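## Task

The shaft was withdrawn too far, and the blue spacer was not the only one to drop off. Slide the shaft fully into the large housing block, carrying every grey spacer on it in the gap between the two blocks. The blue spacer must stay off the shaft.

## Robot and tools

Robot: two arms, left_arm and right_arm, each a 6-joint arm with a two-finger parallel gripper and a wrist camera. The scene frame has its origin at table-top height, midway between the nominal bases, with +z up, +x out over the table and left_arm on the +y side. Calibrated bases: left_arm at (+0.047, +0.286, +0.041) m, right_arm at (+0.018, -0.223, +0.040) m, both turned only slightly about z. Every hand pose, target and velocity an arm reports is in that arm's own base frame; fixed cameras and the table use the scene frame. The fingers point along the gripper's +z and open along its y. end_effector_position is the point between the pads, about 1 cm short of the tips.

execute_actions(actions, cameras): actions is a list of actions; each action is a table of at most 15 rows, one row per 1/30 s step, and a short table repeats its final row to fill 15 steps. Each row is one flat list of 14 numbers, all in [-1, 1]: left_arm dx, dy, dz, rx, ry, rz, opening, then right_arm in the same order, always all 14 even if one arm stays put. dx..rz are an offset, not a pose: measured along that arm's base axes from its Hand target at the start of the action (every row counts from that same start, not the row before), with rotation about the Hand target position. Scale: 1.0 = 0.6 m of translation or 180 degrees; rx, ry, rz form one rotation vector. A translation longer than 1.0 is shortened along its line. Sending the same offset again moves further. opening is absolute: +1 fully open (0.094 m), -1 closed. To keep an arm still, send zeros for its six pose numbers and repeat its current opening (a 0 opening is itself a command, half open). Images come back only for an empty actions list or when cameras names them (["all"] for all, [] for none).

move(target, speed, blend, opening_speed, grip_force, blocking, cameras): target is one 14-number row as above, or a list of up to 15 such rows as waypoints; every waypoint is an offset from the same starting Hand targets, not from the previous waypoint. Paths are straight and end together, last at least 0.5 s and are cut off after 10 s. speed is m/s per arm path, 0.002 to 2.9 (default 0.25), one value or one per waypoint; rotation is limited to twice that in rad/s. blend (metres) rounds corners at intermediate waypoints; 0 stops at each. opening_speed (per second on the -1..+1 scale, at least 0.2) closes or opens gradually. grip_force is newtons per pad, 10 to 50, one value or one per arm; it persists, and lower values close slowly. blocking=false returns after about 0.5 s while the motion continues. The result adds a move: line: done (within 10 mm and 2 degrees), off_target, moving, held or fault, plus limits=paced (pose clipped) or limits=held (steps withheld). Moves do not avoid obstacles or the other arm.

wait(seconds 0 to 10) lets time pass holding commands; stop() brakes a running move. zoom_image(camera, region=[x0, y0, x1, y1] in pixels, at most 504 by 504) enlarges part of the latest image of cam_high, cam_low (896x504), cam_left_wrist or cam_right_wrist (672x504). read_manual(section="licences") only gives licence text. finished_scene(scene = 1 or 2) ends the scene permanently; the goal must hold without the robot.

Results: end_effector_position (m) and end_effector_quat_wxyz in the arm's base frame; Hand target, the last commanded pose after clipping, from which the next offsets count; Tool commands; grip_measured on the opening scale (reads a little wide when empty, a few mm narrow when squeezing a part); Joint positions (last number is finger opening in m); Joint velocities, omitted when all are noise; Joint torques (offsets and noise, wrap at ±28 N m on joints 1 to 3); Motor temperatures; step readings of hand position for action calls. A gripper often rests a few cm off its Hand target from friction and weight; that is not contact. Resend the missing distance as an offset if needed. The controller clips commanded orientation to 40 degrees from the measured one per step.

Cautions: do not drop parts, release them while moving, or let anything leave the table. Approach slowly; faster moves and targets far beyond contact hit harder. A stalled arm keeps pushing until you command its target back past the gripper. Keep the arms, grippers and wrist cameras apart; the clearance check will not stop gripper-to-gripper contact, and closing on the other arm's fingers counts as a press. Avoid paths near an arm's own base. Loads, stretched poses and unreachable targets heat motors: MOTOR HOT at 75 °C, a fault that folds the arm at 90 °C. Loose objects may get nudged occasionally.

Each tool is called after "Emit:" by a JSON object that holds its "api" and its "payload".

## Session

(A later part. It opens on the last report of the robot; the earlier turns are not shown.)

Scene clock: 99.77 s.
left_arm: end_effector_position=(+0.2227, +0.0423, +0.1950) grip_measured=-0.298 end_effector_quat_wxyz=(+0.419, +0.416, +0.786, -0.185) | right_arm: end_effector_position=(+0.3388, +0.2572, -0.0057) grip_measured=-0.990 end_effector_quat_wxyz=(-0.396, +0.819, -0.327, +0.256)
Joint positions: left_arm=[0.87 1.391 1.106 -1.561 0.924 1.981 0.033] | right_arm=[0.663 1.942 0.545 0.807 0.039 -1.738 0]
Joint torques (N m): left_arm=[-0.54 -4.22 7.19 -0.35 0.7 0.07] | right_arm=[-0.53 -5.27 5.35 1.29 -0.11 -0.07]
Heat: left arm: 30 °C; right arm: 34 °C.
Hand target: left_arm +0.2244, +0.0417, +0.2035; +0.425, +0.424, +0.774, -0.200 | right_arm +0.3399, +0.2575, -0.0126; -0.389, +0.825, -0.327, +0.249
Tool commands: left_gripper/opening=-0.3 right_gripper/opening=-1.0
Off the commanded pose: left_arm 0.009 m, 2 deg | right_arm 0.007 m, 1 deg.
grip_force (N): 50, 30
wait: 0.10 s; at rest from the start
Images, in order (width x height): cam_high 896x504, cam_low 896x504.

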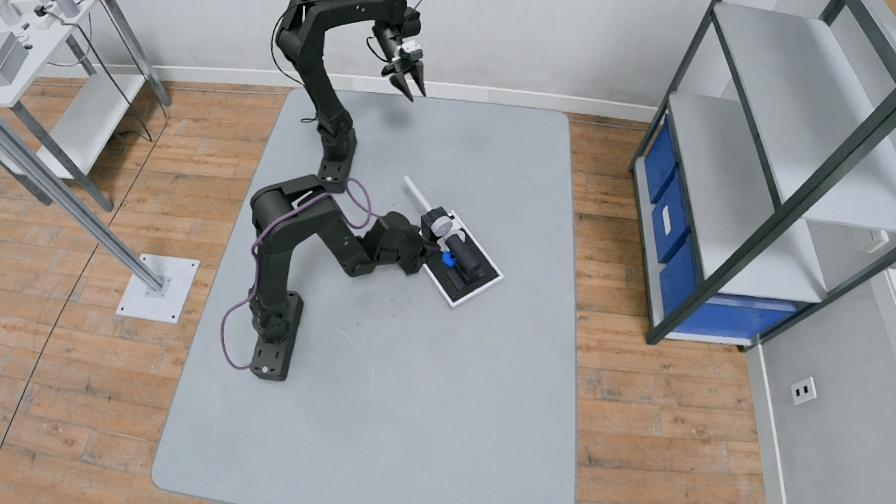

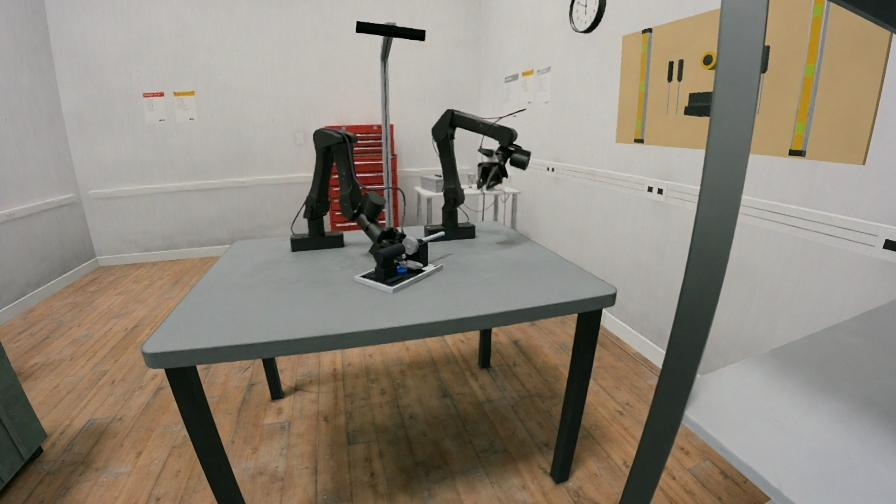

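Emit:
{"api": "move", "payload": {"target": [[0,0,0,0,0,0,-0.3, -0.06,-0.045,0.03,0,0,0,-1],[0,0,0,0,0,0,-0.3, -0.14,-0.1,0.3,0,0,0,-1],[0,0,0,0,0,0,-0.3, -0.14,-0.1,0.37,0.4197,0.2489,-0.2832,-1]], "speed": [0.1,0.25,0.45]}}

Emit:
{"api": "move", "payload": {"target": [[0,0,0,0,0,0,-0.3, 0.15,0.12,0.02,-0.071,0.4207,-0.5091,-1]], "speed": 0.4, "cameras": ["cam_high","cam_right_wrist"]}}

Scene clock: 114.17 s.
left_arm: end_effector_position=(+0.2227, +0.0423, +0.1950) grip_measured=-0.298 end_effector_quat_wxyz=(+0.419, +0.416, +0.786, -0.185) | right_arm: end_effector_position=(+0.2559, +0.1980, +0.2035) grip_measured=-0.990 end_effector_quat_wxyz=(+0.504, -0.263, +0.807, +0.160)
Joint positions: left_arm=[0.87 1.391 1.106 -1.561 0.924 1.981 0.033] | right_arm=[0.689 0.854 0.599 -0.202 0.06 0.022 0]
Joint torques (N m): left_arm=[-0.51 -4.41 7.31 -0.29 0.7 0.08] | right_arm=[0.66 -2.07 7.25 1.6 0.17 0.08]
Heat: left arm: 30 °C; right arm: 35 °C.
Hand target: left_arm +0.2244, +0.0417, +0.2035; +0.425, +0.424, +0.774, -0.200 | right_arm +0.2559, +0.1974, +0.2093; +0.512, -0.255, +0.804, +0.162
Off the commanded pose: left_arm 0.009 m, 2 deg | right_arm 0.006 m, 1 deg.
joint sent to its limit (left arm) — joint 4 (wrist pitch), lower limit. The joint targets still meet the commanded pose.
grip_force (N): 50, 30
move: done

Scene clock: 118.00 s.
left_arm: end_effector_position=(+0.2227, +0.0423, +0.1950) grip_measured=-0.298 end_effector_quat_wxyz=(+0.419, +0.416, +0.786, -0.185) | right_arm: end_effector_position=(+0.3445, +0.2698, +0.2258) grip_measured=-0.990 end_effector_quat_wxyz=(+0.057, +0.443, +0.887, +0.119)
Joint positions: left_arm=[0.87 1.391 1.106 -1.561 0.924 1.981 0.033] | right_arm=[0.662 2.085 2.337 -1.558 -0.001 1.589 0]
Joint torques (N m): left_arm=[-0.5 -4.41 7.36 -0.32 0.67 0.05] | right_arm=[-0.54 -7.38 7.17 0.34 -0.05 0.04]
Heat: left arm: 30 °C; right arm: 34 °C.
Hand target: left_arm +0.2244, +0.0417, +0.2035; +0.425, +0.424, +0.774, -0.200 | right_arm +0.3459, +0.2695, +0.2213; -0.098, +0.445, +0.869, -0.191
Off the commanded pose: left_arm 0.009 m, 2 deg | right_arm 0.005 m, 40 deg; orientation clipped.
joint sent to its limit (left arm) — joint 4 (wrist pitch), lower limit. The joint targets still meet the commanded pose.
joint sent to its limit (right arm) — joint 4 (wrist pitch), lower limit. The joint targets are off in orientation, not in position.
grip_force (N): 50, 30
move: off_target (right_arm); limits=paced
camera_calibration:
cam_right_wrist: T_world_to_cam=[[-0.705046, -0.661336, -0.256019, 0.47765], [-0.642661, 0.443206, 0.624945, -0.0262683], [-0.299829, 0.605148, -0.737495, 0.214052], [0, 0, 0, 1]] pos_world=[0.384063, 0.197996, 0.296566]
Images, in order (width x height): cam_high 896x504, cam_right_wrist 672x504.

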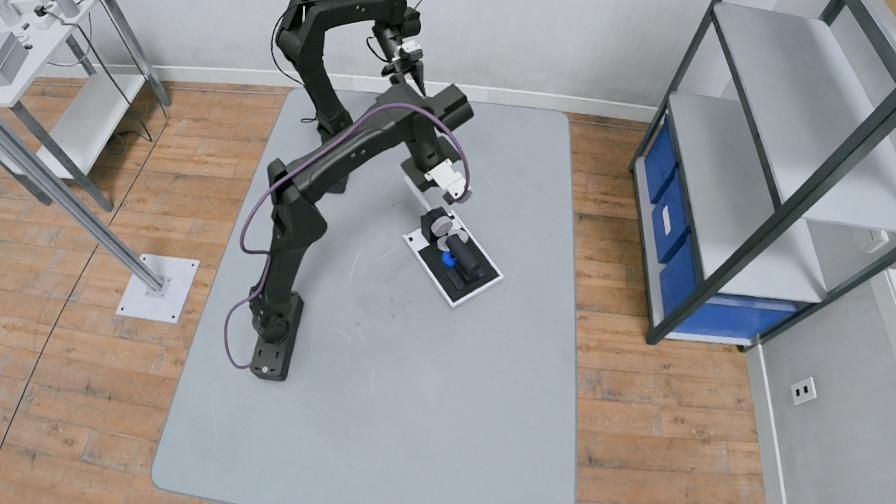

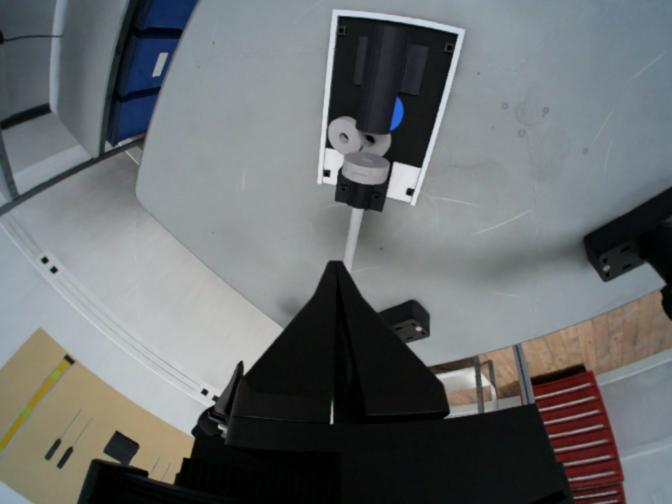

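Emit:
{"api": "zoom_image", "payload": {"camera": "cam_right_wrist", "region": [310, 60, 450, 220]}}

Emit:
{"api": "move", "payload": {"target": [[0,0,0,0,0,0,-0.3, 0.115,0.069,-0.2,0,0,0,-1]], "speed": 0.25, "cameras": ["cam_right_wrist"]}}

Emit:
{"api": "zoom_image", "payload": {"camera": "cam_right_wrist", "region": [250, 60, 450, 260]}}

Scaled by 3.150 from the camera's 672x504 image, which has a finer 960x720 frame.

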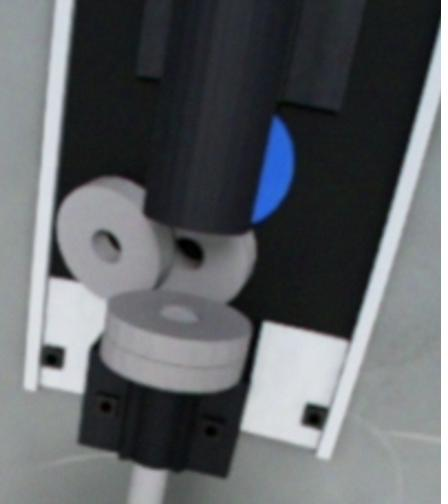

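Scene clock: 120.60 s.
left_arm: end_effector_position=(+0.2227, +0.0423, +0.1950) grip_measured=-0.298 end_effector_quat_wxyz=(+0.419, +0.416, +0.786, -0.185) | right_arm: end_effector_position=(+0.4140, +0.3127, +0.1080) grip_measured=-0.990 end_effector_quat_wxyz=(+0.035, +0.454, +0.887, +0.076)
Joint positions: left_arm=[0.87 1.391 1.106 -1.561 0.924 1.981 0.033] | right_arm=[0.644 2.589 2.747 -1.561 -0.003 1.589 0]
Joint torques (N m): left_arm=[-0.44 -4.44 7.27 -0.34 0.69 0.05] | right_arm=[-0.51 -10.43 7.16 0.2 -0.06 -0.05]
Heat: left arm: 30 °C; right arm: 34 °C.
Hand target: left_arm +0.2244, +0.0417, +0.2035; +0.425, +0.424, +0.774, -0.200 | right_arm +0.4149, +0.3109, +0.1013; -0.098, +0.445, +0.869, -0.191
Off the commanded pose: left_arm 0.009 m, 2 deg | right_arm 0.007 m, 34 deg.
joint sent to its limit (left arm) — joint 4 (wrist pitch), lower limit. The joint targets still meet the commanded pose.
joint sent to its limit (right arm) — joint 4 (wrist pitch), lower limit. The joint targets are off in orientation, not in position.
grip_force (N): 50, 30
move: off_target (right_arm)
camera_calibration:
cam_right_wrist: T_world_to_cam=[[-0.733191, -0.66047, -0.161895, 0.526082], [-0.584508, 0.490417, 0.646406, 0.0319134], [-0.347535, 0.568569, -0.74562, 0.154], [0, 0, 0, 1]] pos_world=[0.457893, 0.24425, 0.179367]
Images, in order (width x height): cam_right_wrist 672x504.

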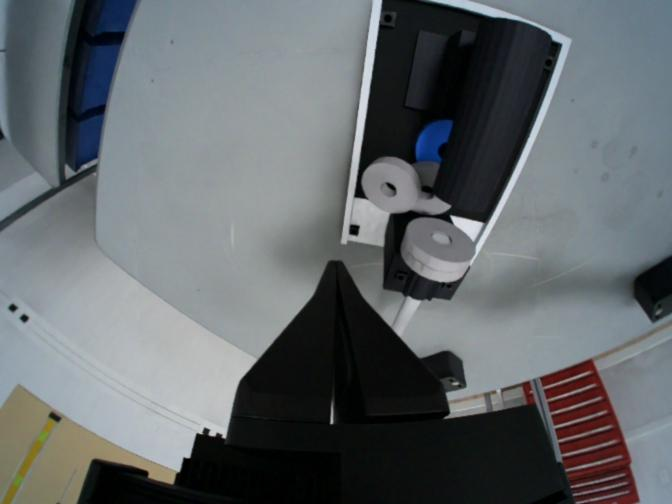

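Scaled by 2.520 from the camera's 672x504 image, which has a finer 960x720 frame.

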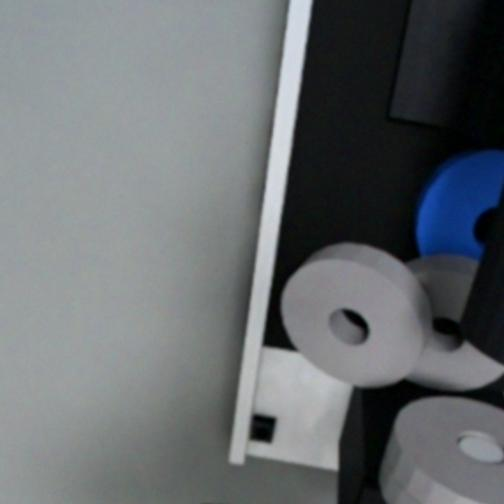

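Emit:
{"api": "move", "payload": {"target": [[0,0,0,0,0,0,-0.3, -0.05,-0.03,0.2,0,0,0,-1],[0,0,0,0,0,0,-0.3, -0.265,-0.19,0.2,0.071,-0.4207,0.5091,-1]], "speed": [0.25,0.45]}}

Emit:
{"api": "move", "payload": {"target": [[0,0,0,0,0,0,-0.3, 0.03,0.02,-0.1,-0.4197,-0.2489,0.2832,-0.66]], "speed": 0.45}}

Scene clock: 134.33 s.
left_arm: end_effector_position=(+0.2227, +0.0423, +0.1950) grip_measured=-0.298 end_effector_quat_wxyz=(+0.419, +0.416, +0.786, -0.185) | right_arm: end_effector_position=(+0.2575, +0.1979, +0.2249) grip_measured=-0.990 end_effector_quat_wxyz=(+0.513, -0.250, +0.805, +0.163)
Joint positions: left_arm=[0.87 1.391 1.106 -1.561 0.924 1.981 0.033] | right_arm=[0.696 0.851 0.665 -0.25 0.079 0.043 0]
Joint torques (N m): left_arm=[-0.58 -4.36 7.5 -0.33 0.68 0.05] | right_arm=[-0.51 -1.83 5.82 1.59 -0.13 -0.12]
Heat: left arm: 29 °C; right arm: 33 °C.
Hand target: left_arm +0.2244, +0.0417, +0.2035; +0.425, +0.424, +0.774, -0.200 | right_arm +0.2560, +0.1969, +0.2214; +0.512, -0.256, +0.804, +0.163
Off the commanded pose: left_arm 0.009 m, 2 deg | right_arm 0.004 m, 1 deg.
joint sent to its limit (left arm) — joint 4 (wrist pitch), lower limit. The joint targets still meet the commanded pose.
grip_force (N): 50, 30
move: done; limits=paced

Scene clock: 137.23 s.
left_arm: end_effector_position=(+0.2227, +0.0423, +0.1950) grip_measured=-0.298 end_effector_quat_wxyz=(+0.419, +0.416, +0.786, -0.185) | right_arm: end_effector_position=(+0.2746, +0.2086, +0.1647) grip_measured=-0.662 end_effector_quat_wxyz=(-0.393, +0.822, -0.331, +0.247)
Joint positions: left_arm=[0.87 1.391 1.106 -1.561 0.924 1.981 0.033] | right_arm=[0.662 1.056 0.652 -0.203 0.028 -1.729 0.016]
Joint torques (N m): left_arm=[-0.47 -4.42 7.41 -0.31 0.71 0.07] | right_arm=[0.59 -1.98 6.74 1.45 0.08 -0.1]
Heat: left arm: 29 °C; right arm: 33 °C.
Hand target: left_arm +0.2244, +0.0417, +0.2035; +0.425, +0.424, +0.774, -0.200 | right_arm +0.2739, +0.2088, +0.1614; -0.388, +0.825, -0.328, +0.248
Off the commanded pose: left_arm 0.009 m, 2 deg | right_arm 0.003 m, 1 deg.
joint sent to its limit (left arm) — joint 4 (wrist pitch), lower limit. The joint targets still meet the commanded pose.
grip_force (N): 50, 30
move: done

Emit:
{"api": "move", "payload": {"target": [[0,0,0,0,0,0,-0.3, 0.0858,0.062,-0.22,0,0,0,-0.66],[0,0,0,0,0,0,-0.3, 0.0953,0.0688,-0.294,0,0,0,-0.66]], "speed": [0.25,0.06], "cameras": ["cam_right_wrist","cam_high"]}}

Emit:
{"api": "zoom_image", "payload": {"camera": "cam_right_wrist", "region": [260, 150, 430, 320]}}

Emit:
{"api": "zoom_image", "payload": {"camera": "cam_high", "region": [410, 205, 470, 265]}}

Scene clock: 141.07 s.
left_arm: end_effector_position=(+0.2227, +0.0423, +0.1950) grip_measured=-0.298 end_effector_quat_wxyz=(+0.419, +0.416, +0.786, -0.185) | right_arm: end_effector_position=(+0.3334, +0.2544, -0.0067) grip_measured=-0.662 end_effector_quat_wxyz=(-0.396, +0.821, -0.326, +0.251)
Joint positions: left_arm=[0.87 1.391 1.106 -1.561 0.924 1.981 0.033] | right_arm=[0.662 1.931 0.522 0.816 0.028 -1.739 0.016]
Joint torques (N m): left_arm=[-0.5 -4.44 7.17 -0.3 0.69 0] | right_arm=[-0.49 -5.34 3.32 1.5 -0.01 -0.07]
Heat: left arm: 29 °C; right arm: 34 °C.
Hand target: left_arm +0.2244, +0.0417, +0.2035; +0.425, +0.424, +0.774, -0.200 | right_arm +0.3311, +0.2501, -0.0150; -0.388, +0.825, -0.328, +0.248
Off the commanded pose: left_arm 0.009 m, 2 deg | right_arm 0.010 m, 1 deg.
joint sent to its limit (left arm) — joint 4 (wrist pitch), lower limit. The joint targets still meet the commanded pose.
grip_force (N): 50, 30
move: done
camera_calibration:
cam_right_wrist: T_world_to_cam=[[0.260226, 0.546195, 0.796212, -0.221867], [0.0714988, -0.833259, 0.548241, 0.204904], [0.962897, -0.0857386, -0.255888, -0.193462], [0, 0, 0, 1]] pos_world=[0.229369, 0.275333, 0.014812]
Images, in order (width x height): cam_high 896x504, cam_right_wrist 672x504.

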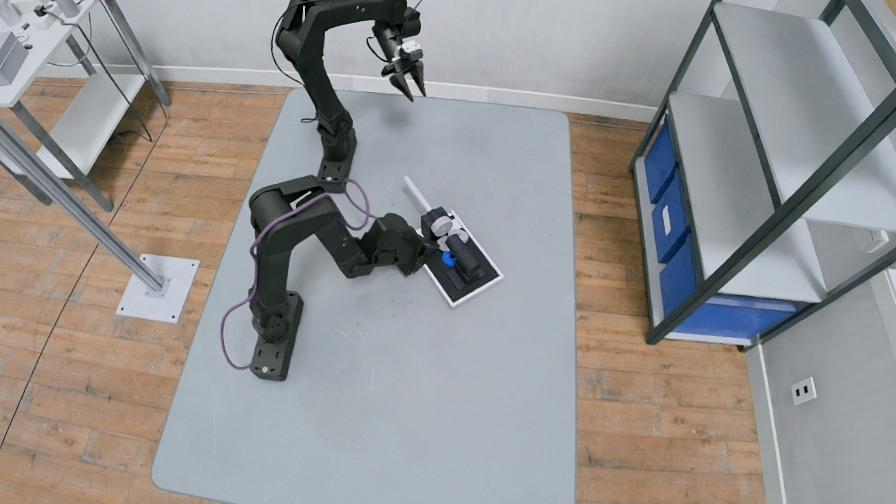

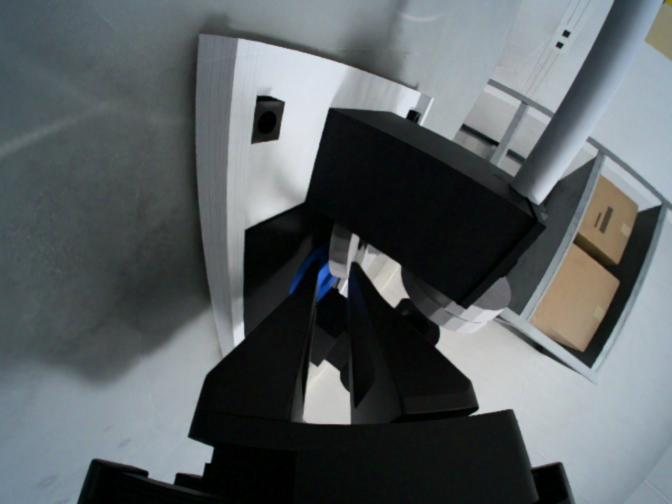

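Scaled by 2.965 from the camera's 672x504 image, which has a finer 960x720 frame.

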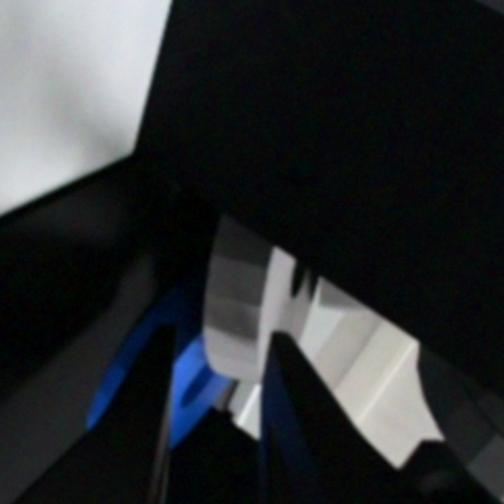

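Scaled by 8.400 from the camera's 896x504 image, which has a finer 1280x720 frame.

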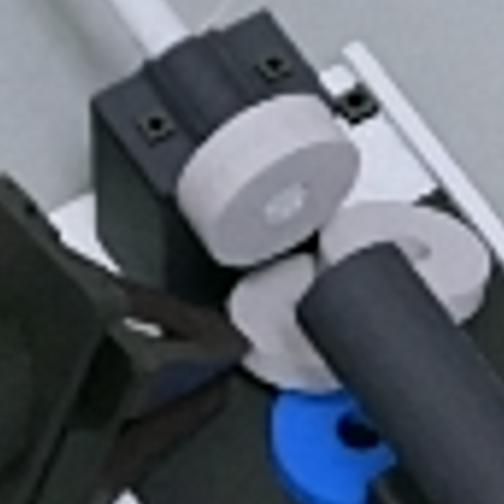

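Emit:
{"api": "move", "payload": {"target": [[0,0,0,0,0,0,-0.3, 0.0165,0.012,-0.001,0,0,0,-0.66]], "speed": 0.05, "cameras": ["cam_right_wrist"]}}

Emit:
{"api": "zoom_image", "payload": {"camera": "cam_right_wrist", "region": [260, 150, 430, 320]}}

Scene clock: 143.40 s.
left_arm: end_effector_position=(+0.2227, +0.0423, +0.1950) grip_measured=-0.298 end_effector_quat_wxyz=(+0.419, +0.416, +0.786, -0.185) | right_arm: end_effector_position=(+0.3393, +0.2590, -0.0078) grip_measured=-0.662 end_effector_quat_wxyz=(-0.398, +0.820, -0.325, +0.252)
Joint positions: left_arm=[0.87 1.391 1.106 -1.561 0.924 1.981 0.033] | right_arm=[0.662 1.955 0.55 0.815 0.028 -1.739 0.016]
Joint torques (N m): left_arm=[-0.55 -4.45 7.24 -0.33 0.74 0.04] | right_arm=[-0.59 -5.29 5.19 1.28 -0.02 -0.07]
Heat: left arm: 29 °C; right arm: 34 °C.
Hand target: left_arm +0.2244, +0.0417, +0.2035; +0.425, +0.424, +0.774, -0.200 | right_arm +0.3410, +0.2574, -0.0156; -0.388, +0.825, -0.328, +0.248
Off the commanded pose: left_arm 0.009 m, 2 deg | right_arm 0.008 m, 1 deg.
joint sent to its limit (left arm) — joint 4 (wrist pitch), lower limit. The joint targets still meet the commanded pose.
grip_force (N): 50, 30
move: done
camera_calibration:
cam_right_wrist: T_world_to_cam=[[0.257334, 0.544765, 0.798129, -0.223677], [0.069983, -0.834282, 0.546878, 0.209665], [0.963785, -0.0848747, -0.252813, -0.199513], [0, 0, 0, 1]] pos_world=[0.235174, 0.279838, 0.0134227]
Images, in order (width x height): cam_right_wrist 672x504.

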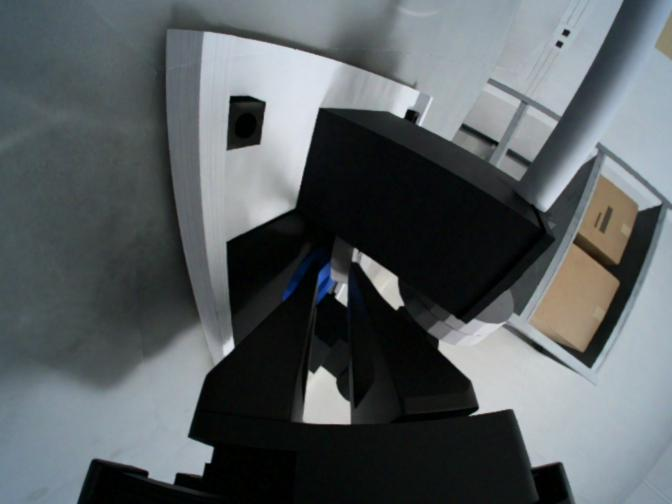

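Scaled by 2.965 from the camera's 672x504 image, which has a finer 960x720 frame.

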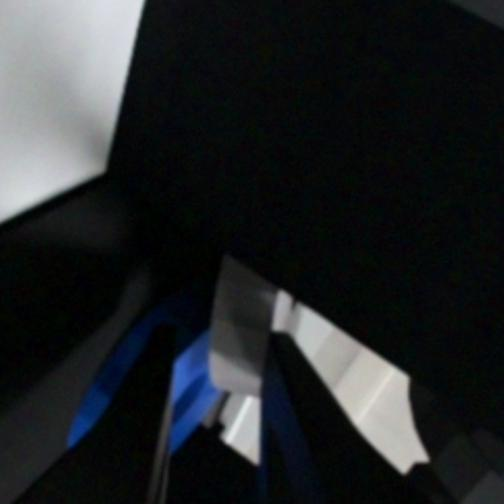

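Emit:
{"api": "move", "payload": {"target": [[0,0,0,0,0,0,-0.3, 0.019,0.0138,0.004,0,0,0,-0.6]], "speed": 0.05, "cameras": ["cam_right_wrist"]}}

Emit:
{"api": "zoom_image", "payload": {"camera": "cam_right_wrist", "region": [260, 150, 430, 320]}}

Scene clock: 144.73 s.
left_arm: end_effector_position=(+0.2227, +0.0423, +0.1950) grip_measured=-0.298 end_effector_quat_wxyz=(+0.419, +0.416, +0.786, -0.185) | right_arm: end_effector_position=(+0.3504, +0.2663, -0.0060) grip_measured=-0.602 end_effector_quat_wxyz=(-0.397, +0.820, -0.326, +0.253)
Joint positions: left_arm=[0.87 1.391 1.106 -1.561 0.924 1.981 0.033] | right_arm=[0.659 1.974 0.608 0.774 0.028 -1.74 0.019]
Joint torques (N m): left_arm=[-0.55 -4.19 7.24 -0.34 0.69 0.04] | right_arm=[-0.51 -5.63 5.59 1.31 -0.03 -0.07]
Heat: left arm: 29 °C; right arm: 34 °C.
Hand target: left_arm +0.2244, +0.0417, +0.2035; +0.425, +0.424, +0.774, -0.200 | right_arm +0.3524, +0.2656, -0.0132; -0.388, +0.825, -0.328, +0.248
Off the commanded pose: left_arm 0.009 m, 2 deg | right_arm 0.007 m, 1 deg.
joint sent to its limit (left arm) — joint 4 (wrist pitch), lower limit. The joint targets still meet the commanded pose.
grip_force (N): 50, 30
move: done
camera_calibration:
cam_right_wrist: T_world_to_cam=[[0.259287, 0.545721, 0.796843, -0.232944], [0.0690513, -0.833423, 0.548305, 0.214137], [0.963329, -0.0871454, -0.253779, -0.208401], [0, 0, 0, 1]] pos_world=[0.246371, 0.287428, 0.0153198]
Images, in order (width x height): cam_right_wrist 672x504.

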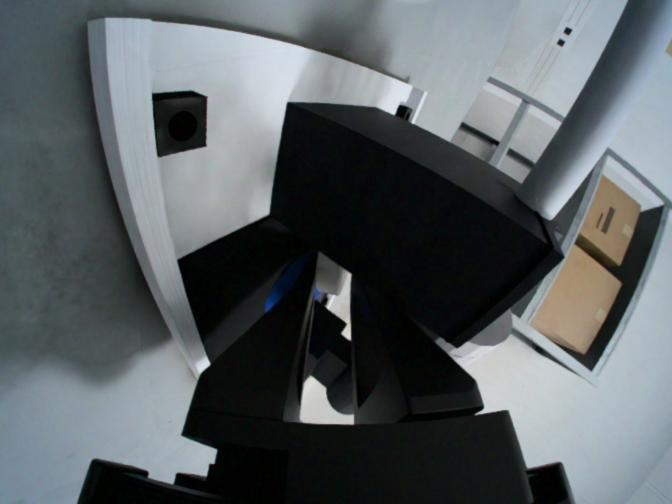

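Scaled by 2.965 from the camera's 672x504 image, which has a finer 960x720 frame.

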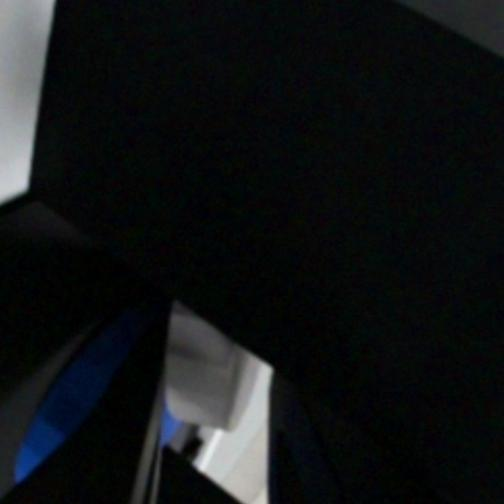

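Emit:
{"api": "move", "payload": {"target": [[0,0,0,0,0,0,-0.3, 0,0,0,0,0,0,-1]], "grip_force": [50, 40], "opening_speed": 0.5, "cameras": ["cam_right_wrist"]}}

Emit:
{"api": "zoom_image", "payload": {"camera": "cam_right_wrist", "region": [260, 150, 430, 320]}}

Scene clock: 146.20 s.
left_arm: end_effector_position=(+0.2227, +0.0423, +0.1950) grip_measured=-0.298 end_effector_quat_wxyz=(+0.419, +0.416, +0.786, -0.185) | right_arm: end_effector_position=(+0.3527, +0.2681, -0.0026) grip_measured=-0.786 end_effector_quat_wxyz=(-0.402, +0.817, -0.325, +0.256)
Joint positions: left_arm=[0.87 1.391 1.106 -1.561 0.924 1.981 0.033] | right_arm=[0.659 1.974 0.612 0.784 0.028 -1.741 0.01]
Joint torques (N m): left_arm=[-0.5 -4.56 7.39 -0.29 0.68 0.03] | right_arm=[-0.5 -5.68 5.16 1.2 -0.03 -0.06]
Heat: left arm: 29 °C; right arm: 34 °C.
Hand target: left_arm +0.2244, +0.0417, +0.2035; +0.425, +0.424, +0.774, -0.200 | right_arm +0.3524, +0.2656, -0.0132; -0.388, +0.825, -0.328, +0.248
Off the commanded pose: left_arm 0.009 m, 2 deg | right_arm 0.011 m, 2 deg.
joint sent to its limit (left arm) — joint 4 (wrist pitch), lower limit. The joint targets still meet the commanded pose.
grip_force (N): 50, 40
move: off_target (right_arm)
camera_calibration:
cam_right_wrist: T_world_to_cam=[[0.249818, 0.539232, 0.804251, -0.232059], [0.0631087, -0.837888, 0.542182, 0.216853], [0.966234, -0.0846918, -0.24335, -0.211235], [0, 0, 0, 1]] pos_world=[0.24839, 0.288942, 0.0176556]
Images, in order (width x height): cam_right_wrist 672x504.

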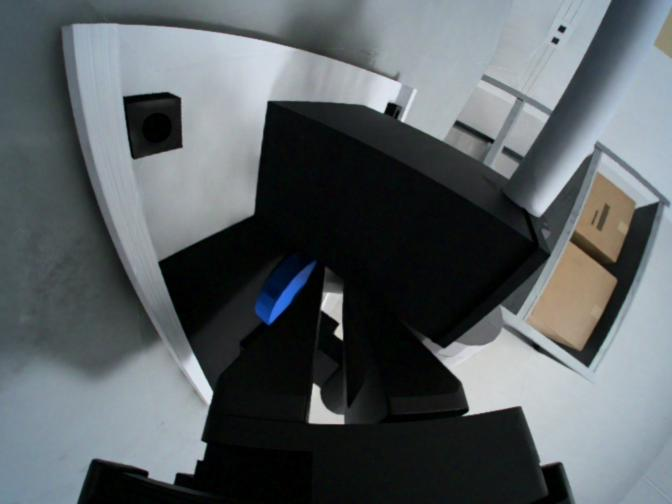

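Scaled by 2.965 from the camera's 672x504 image, which has a finer 960x720 frame.

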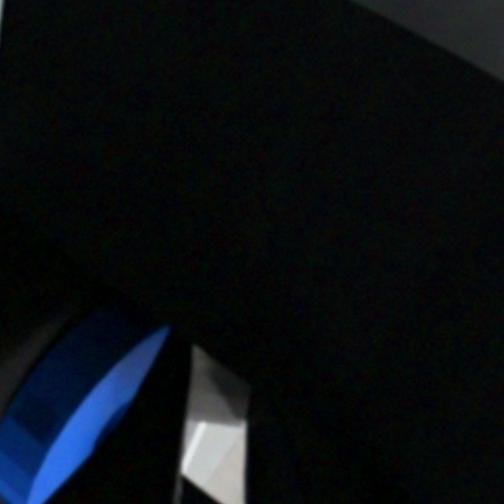

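Emit:
{"api": "move", "payload": {"target": [[0,0,0,0,0,0,-0.3, -0.04,-0.029,0.018,0,0,0,-1],[0,0,0,0,0,0,-0.3, -0.08,-0.058,0.07,0,0,0,-1],[0,0,0,0,0,0,-0.3, -0.13,-0.095,0.2,0,0,0,-1]], "grip_force": [50, 50], "speed": 0.08, "cameras": ["cam_right_wrist","cam_high","cam_low"]}}

Emit:
{"api": "zoom_image", "payload": {"camera": "cam_high", "region": [390, 195, 480, 285]}}

Scene clock: 150.77 s.
left_arm: end_effector_position=(+0.2227, +0.0423, +0.1950) grip_measured=-0.298 end_effector_quat_wxyz=(+0.419, +0.416, +0.786, -0.185) | right_arm: end_effector_position=(+0.2722, +0.2054, +0.0961) grip_measured=-0.795 end_effector_quat_wxyz=(-0.380, +0.829, -0.329, +0.244)
Joint positions: left_arm=[0.87 1.391 1.106 -1.561 0.924 1.981 0.033] | right_arm=[0.659 1.163 0.443 0.087 0.03 -1.742 0.01]
Joint torques (N m): left_arm=[-0.5 -4.36 7.31 -0.31 0.68 0.02] | right_arm=[0.57 -3.73 8.5 1.26 0.05 0]
Heat: left arm: 29 °C; right arm: 34 °C.
Hand target: left_arm +0.2244, +0.0417, +0.2035; +0.425, +0.424, +0.774, -0.200 | right_arm +0.2745, +0.2086, +0.1069; -0.388, +0.825, -0.328, +0.248
Off the commanded pose: left_arm 0.009 m, 2 deg | right_arm 0.011 m, 1 deg.
joint sent to its limit (left arm) — joint 4 (wrist pitch), lower limit. The joint targets still meet the commanded pose.
move: off_target (right_arm)
camera_calibration:
cam_right_wrist: T_world_to_cam=[[0.283945, 0.56716, 0.773114, -0.269523], [0.0864714, -0.818162, 0.568448, 0.102963], [0.954933, -0.0945561, -0.281356, -0.10597], [0, 0, 0, 1]] pos_world=[0.16882, 0.227083, 0.120028]
Images, in order (width x height): cam_high 896x504, cam_low 896x504, cam_right_wrist 672x504.

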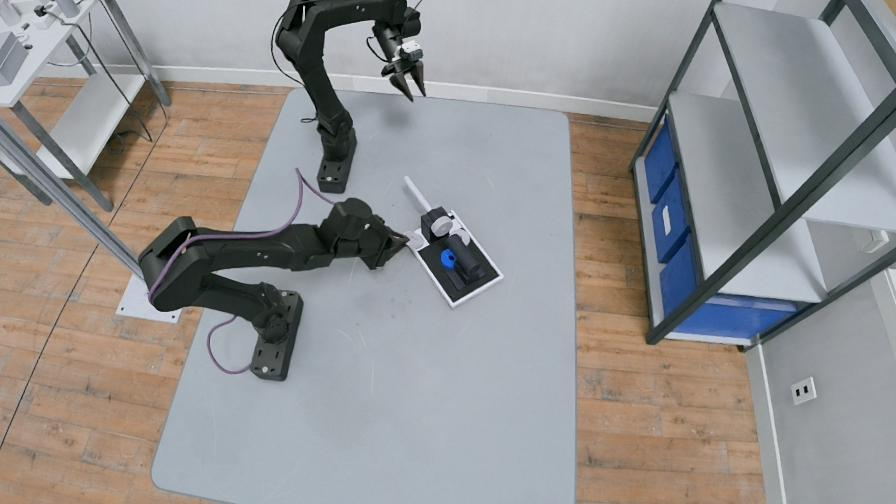

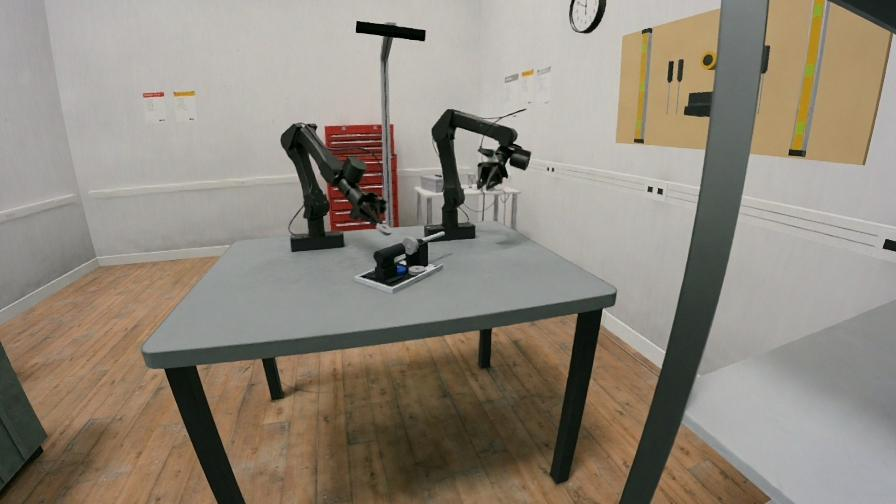

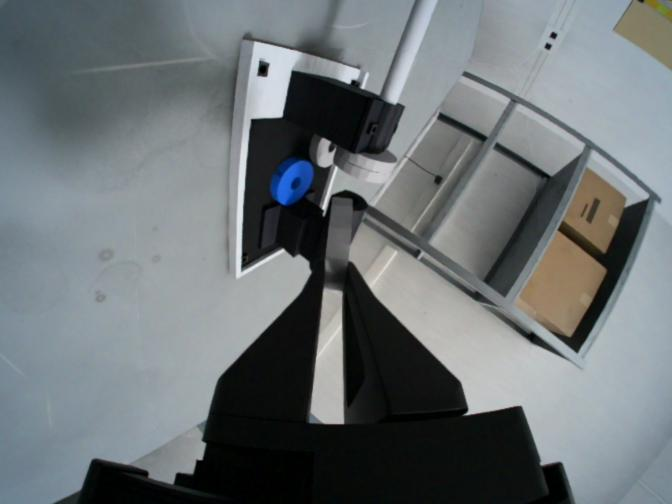

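Scaled by 5.600 from the camera's 896x504 image, which has a finer 1280x720 frame.

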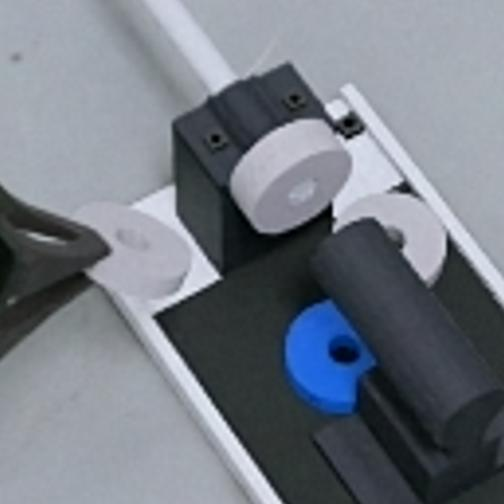

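Emit:
{"api": "move", "payload": {"target": [[0,0,0,0,0,0,-0.3, -0.02,-0.015,0.08,0.4197,0.2489,-0.2832,-1]], "speed": 0.35, "cameras": ["cam_right_wrist"]}}

Emit:
{"api": "zoom_image", "payload": {"camera": "cam_right_wrist", "region": [220, 120, 460, 330]}}

Scene clock: 155.10 s.
left_arm: end_effector_position=(+0.2227, +0.0423, +0.1950) grip_measured=-0.298 end_effector_quat_wxyz=(+0.419, +0.416, +0.786, -0.185) | right_arm: end_effector_position=(+0.2651, +0.2023, +0.1580) grip_measured=-0.795 end_effector_quat_wxyz=(+0.514, -0.261, +0.800, +0.165)
Joint positions: left_arm=[0.87 1.391 1.106 -1.561 0.924 1.981 0.033] | right_arm=[0.671 0.934 0.42 0.083 0.042 0.014 0.01]
Joint torques (N m): left_arm=[-0.58 -4.34 7.32 -0.33 0.7 0.08] | right_arm=[0.65 -2.67 5.96 1.5 0.16 0.08]
Heat: left arm: 29 °C; right arm: 35 °C.
Hand target: left_arm +0.2244, +0.0417, +0.2035; +0.425, +0.424, +0.774, -0.200 | right_arm +0.2624, +0.1997, +0.1549; +0.512, -0.256, +0.804, +0.163
Off the commanded pose: left_arm 0.009 m, 2 deg | right_arm 0.005 m, 1 deg.
joint sent to its limit (left arm) — joint 4 (wrist pitch), lower limit. The joint targets still meet the commanded pose.
move: done
camera_calibration:
cam_right_wrist: T_world_to_cam=[[0.616125, -0.780864, 0.10316, -0.0230774], [-0.69367, -0.59998, -0.398555, 0.381343], [0.373111, 0.174, -0.911324, 0.117336], [0, 0, 0, 1]] pos_world=[0.234965, 0.190361, 0.261297]
Images, in order (width x height): cam_right_wrist 672x504.

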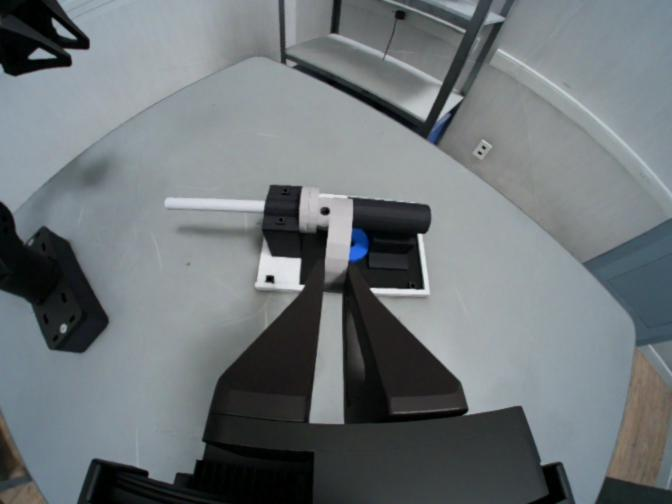

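Scaled by 2.100 from the camera's 672x504 image, which has a finer 960x720 frame.

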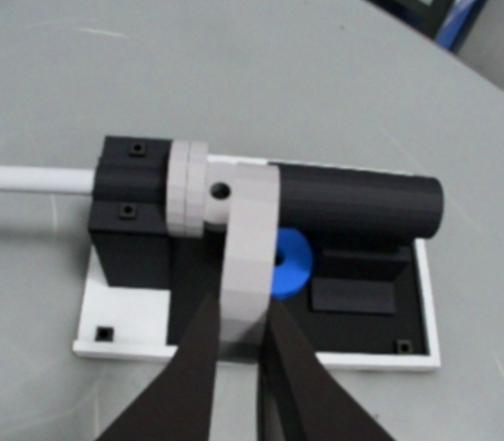

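Emit:
{"api": "move", "payload": {"target": [[0,0,0,0,0,0,-0.3, 0.0477,0.0163,-0.1715,0,0,0,-1]], "speed": 0.2, "cameras": ["cam_right_wrist"]}}

Emit:
{"api": "zoom_image", "payload": {"camera": "cam_right_wrist", "region": [240, 100, 440, 300]}}

Scene clock: 159.07 s.
left_arm: end_effector_position=(+0.2227, +0.0423, +0.1950) grip_measured=-0.298 end_effector_quat_wxyz=(+0.419, +0.416, +0.786, -0.185) | right_arm: end_effector_position=(+0.2936, +0.2107, +0.0563) grip_measured=-0.795 end_effector_quat_wxyz=(+0.515, -0.249, +0.804, +0.162)
Joint positions: left_arm=[0.87 1.391 1.106 -1.561 0.924 1.981 0.033] | right_arm=[0.631 1.547 0.231 0.887 0.023 0.015 0.01]
Joint torques (N m): left_arm=[-0.58 -4.49 7.24 -0.32 0.67 0.08] | right_arm=[-0.53 -3.14 3.54 1.71 -0.15 -0.13]
Heat: left arm: 29 °C; right arm: 35 °C.
Hand target: left_arm +0.2244, +0.0417, +0.2035; +0.425, +0.424, +0.774, -0.200 | right_arm +0.2909, +0.2094, +0.0519; +0.512, -0.256, +0.804, +0.163
Off the commanded pose: left_arm 0.009 m, 2 deg | right_arm 0.005 m, 1 deg.
joint sent to its limit (left arm) — joint 4 (wrist pitch), lower limit. The joint targets still meet the commanded pose.
move: done
camera_calibration:
cam_right_wrist: T_world_to_cam=[[0.597879, -0.795933, 0.0950296, -0.0147146], [-0.709077, -0.580438, -0.400376, 0.366054], [0.373831, 0.171993, -0.91141, 0.0127772], [0, 0, 0, 1]] pos_world=[0.263582, 0.198563, 0.159603]
Images, in order (width x height): cam_right_wrist 672x504.

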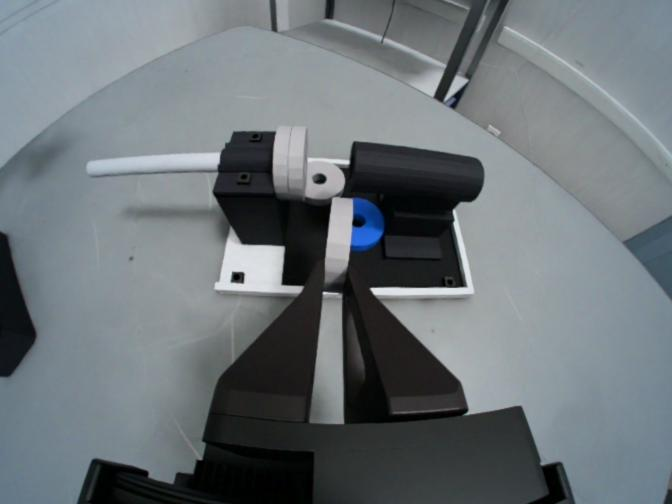

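Scaled by 2.520 from the camera's 672x504 image, which has a finer 960x720 frame.

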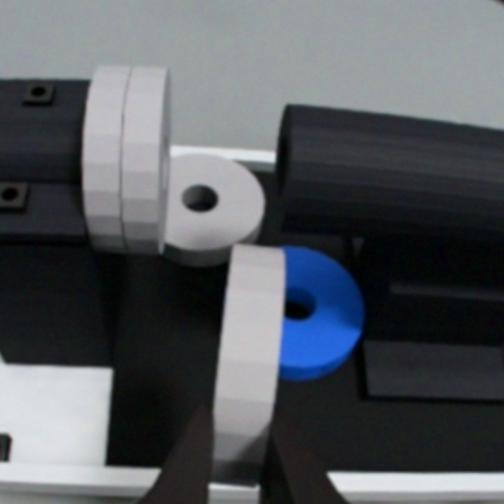

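Emit:
{"api": "move", "payload": {"target": [[0,0,0,0,0,0,-0.3, 0.066,0.047,0.0,0,0,0,-1]], "speed": 0.1, "cameras": ["cam_right_wrist"]}}

Emit:
{"api": "zoom_image", "payload": {"camera": "cam_right_wrist", "region": [240, 130, 410, 300]}}

Scene clock: 160.90 s.
left_arm: end_effector_position=(+0.2227, +0.0423, +0.1950) grip_measured=-0.298 end_effector_quat_wxyz=(+0.419, +0.416, +0.786, -0.185) | right_arm: end_effector_position=(+0.3276, +0.2358, +0.0538) grip_measured=-0.795 end_effector_quat_wxyz=(+0.515, -0.250, +0.804, +0.163)
Joint positions: left_arm=[0.87 1.391 1.106 -1.561 0.924 1.981 0.033] | right_arm=[0.631 1.708 0.391 0.887 0.022 0.015 0.01]
Joint torques (N m): left_arm=[-0.65 -4.45 7.36 -0.32 0.7 0.04] | right_arm=[-0.68 -4.25 5.83 1.48 -0.16 -0.13]
Heat: left arm: 29 °C; right arm: 35 °C.
Hand target: left_arm +0.2244, +0.0417, +0.2035; +0.425, +0.424, +0.774, -0.200 | right_arm +0.3306, +0.2377, +0.0519; +0.512, -0.256, +0.804, +0.163
Off the commanded pose: left_arm 0.009 m, 2 deg | right_arm 0.004 m, 1 deg.
joint sent to its limit (left arm) — joint 4 (wrist pitch), lower limit. The joint targets still meet the commanded pose.
move: done
camera_calibration:
cam_right_wrist: T_world_to_cam=[[0.599009, -0.79516, 0.0943851, -0.0152902], [-0.708438, -0.581206, -0.400393, 0.403786], [0.373234, 0.172973, -0.911469, -0.00659738], [0, 0, 0, 1]] pos_world=[0.297679, 0.223666, 0.157103]
Images, in order (width x height): cam_right_wrist 672x504.

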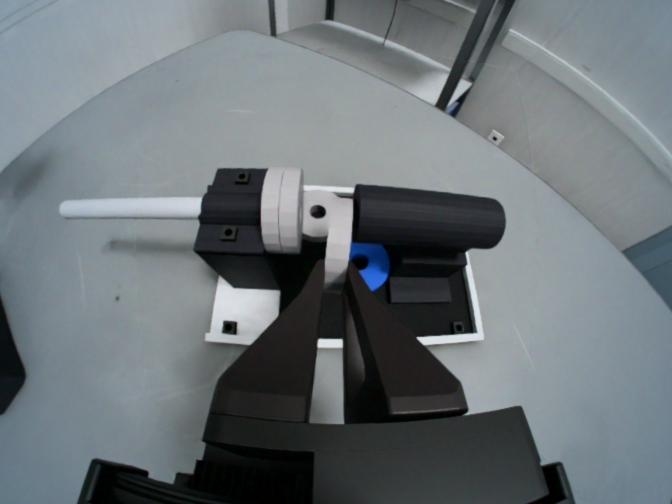

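Scaled by 2.965 from the camera's 672x504 image, which has a finer 960x720 frame.

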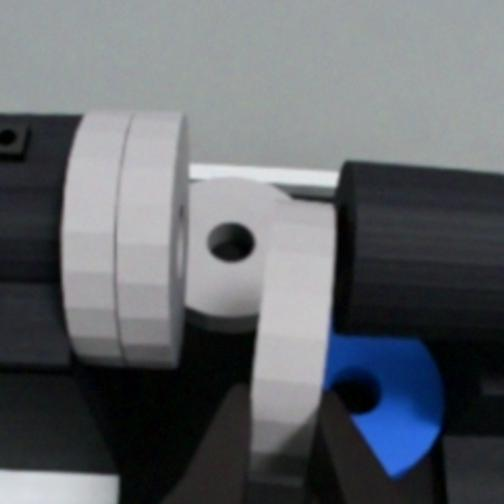

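Emit:
{"api": "move", "payload": {"target": [[0,0,0,0,0,0,-0.3, 0.023,0.0165,0.001,0,0,0,-1]], "speed": 0.05, "cameras": ["cam_right_wrist"]}}

Emit:
{"api": "zoom_image", "payload": {"camera": "cam_right_wrist", "region": [240, 150, 390, 300]}}

Scene clock: 163.30 s.
left_arm: end_effector_position=(+0.2227, +0.0423, +0.1950) grip_measured=-0.298 end_effector_quat_wxyz=(+0.419, +0.416, +0.786, -0.185) | right_arm: end_effector_position=(+0.3407, +0.2454, +0.0542) grip_measured=-0.795 end_effector_quat_wxyz=(+0.515, -0.250, +0.804, +0.163)
Joint positions: left_arm=[0.87 1.391 1.106 -1.561 0.924 1.981 0.033] | right_arm=[0.631 1.753 0.457 0.865 0.022 0.015 0.01]
Joint torques (N m): left_arm=[-0.58 -4.3 7.43 -0.33 0.73 0.03] | right_arm=[-0.7 -4.6 6.12 1.47 -0.15 -0.13]
Heat: left arm: 29 °C; right arm: 35 °C.
Hand target: left_arm +0.2244, +0.0417, +0.2035; +0.425, +0.424, +0.774, -0.200 | right_arm +0.3443, +0.2475, +0.0524; +0.512, -0.256, +0.804, +0.163
Off the commanded pose: left_arm 0.009 m, 2 deg | right_arm 0.005 m, 1 deg.
joint sent to its limit (left arm) — joint 4 (wrist pitch), lower limit. The joint targets still meet the commanded pose.
move: done
camera_calibration:
cam_right_wrist: T_world_to_cam=[[0.599096, -0.795094, 0.0943912, -0.0155745], [-0.708777, -0.581473, -0.399405, 0.418983], [0.37245, 0.172379, -0.911902, -0.0122957], [0, 0, 0, 1]] pos_world=[0.310876, 0.233364, 0.157601]
Images, in order (width x height): cam_right_wrist 672x504.

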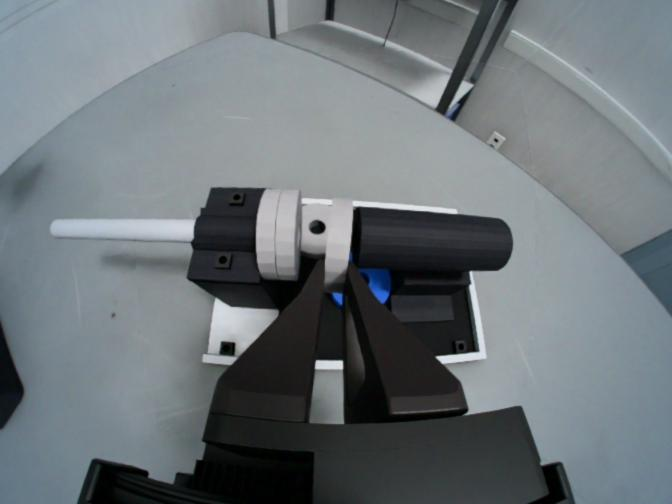

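Scaled by 3.360 from the camera's 672x504 image, which has a finer 960x720 frame.

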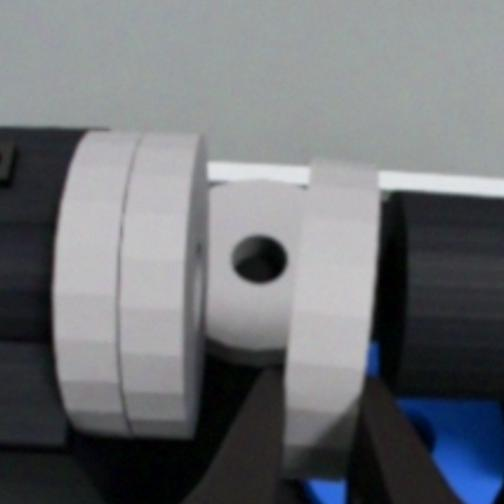

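Emit:
{"api": "execute_actions", "payload": {"actions": [], "cameras": ["cam_right_wrist"]}}

Emit:
{"api": "zoom_image", "payload": {"camera": "cam_right_wrist", "region": [240, 150, 390, 300]}}

Scene clock: 166.53 s.
left_arm: end_effector_position=(+0.2227, +0.0423, +0.1950) grip_measured=-0.298 end_effector_quat_wxyz=(+0.419, +0.416, +0.786, -0.185) | right_arm: end_effector_position=(+0.3407, +0.2454, +0.0541) grip_measured=-0.795 end_effector_quat_wxyz=(+0.515, -0.250, +0.804, +0.163)
Joint positions: left_arm=[0.87 1.391 1.106 -1.561 0.924 1.981 0.033] | right_arm=[0.631 1.753 0.457 0.865 0.022 0.015 0.01]
Joint velocities: within noise
Joint torques (N m): left_arm=[-0.5 -4.23 7.41 -0.31 0.68 0.06] | right_arm=[-0.68 -4.6 6.11 1.49 -0.16 -0.14]
Motor temperatures (°C): left_arm=[23 26 28 29 25 26 25] | right_arm=[27 26 27 35 27 25 25]
Heat: left arm: 29 °C; right arm: 35 °C.
Hand target: left_arm +0.2244, +0.0417, +0.2035; +0.425, +0.424, +0.774, -0.200 | right_arm +0.3443, +0.2475, +0.0524; +0.512, -0.256, +0.804, +0.163
Tool commands: left_gripper/opening=-0.3 right_gripper/opening=-1.0
Off the commanded pose: left_arm 0.009 m, 2 deg | right_arm 0.005 m, 1 deg.
camera_calibration:
cam_right_wrist: T_world_to_cam=[[0.599103, -0.795093, 0.0943508, -0.0155609], [-0.708936, -0.581535, -0.399032, 0.418947], [0.372136, 0.172173, -0.91207, -0.0122147], [0, 0, 0, 1]] pos_world=[0.310874, 0.233363, 0.157501]
Images, in order (width x height): cam_right_wrist 672x504.

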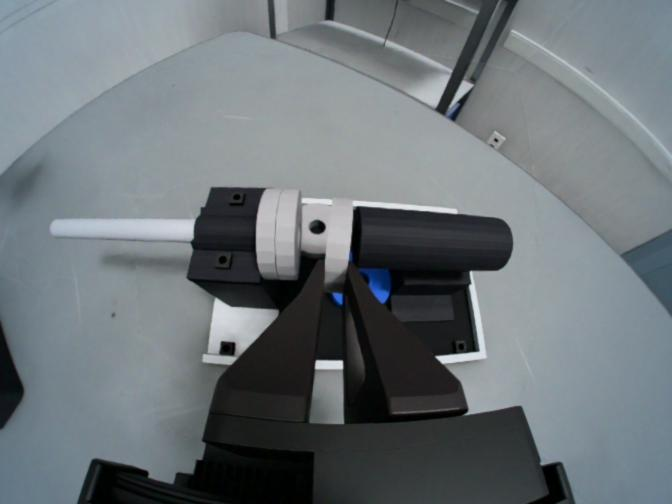

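Scaled by 3.360 from the camera's 672x504 image, which has a finer 960x720 frame.

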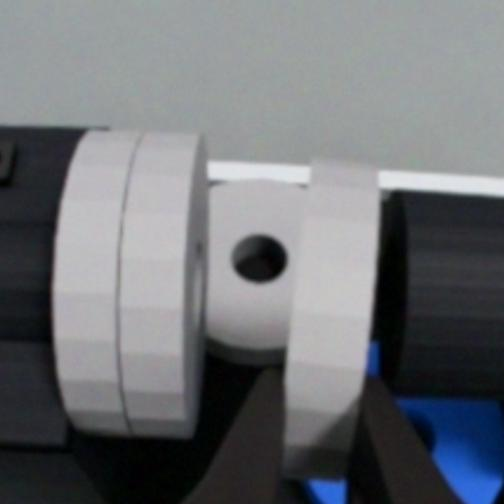

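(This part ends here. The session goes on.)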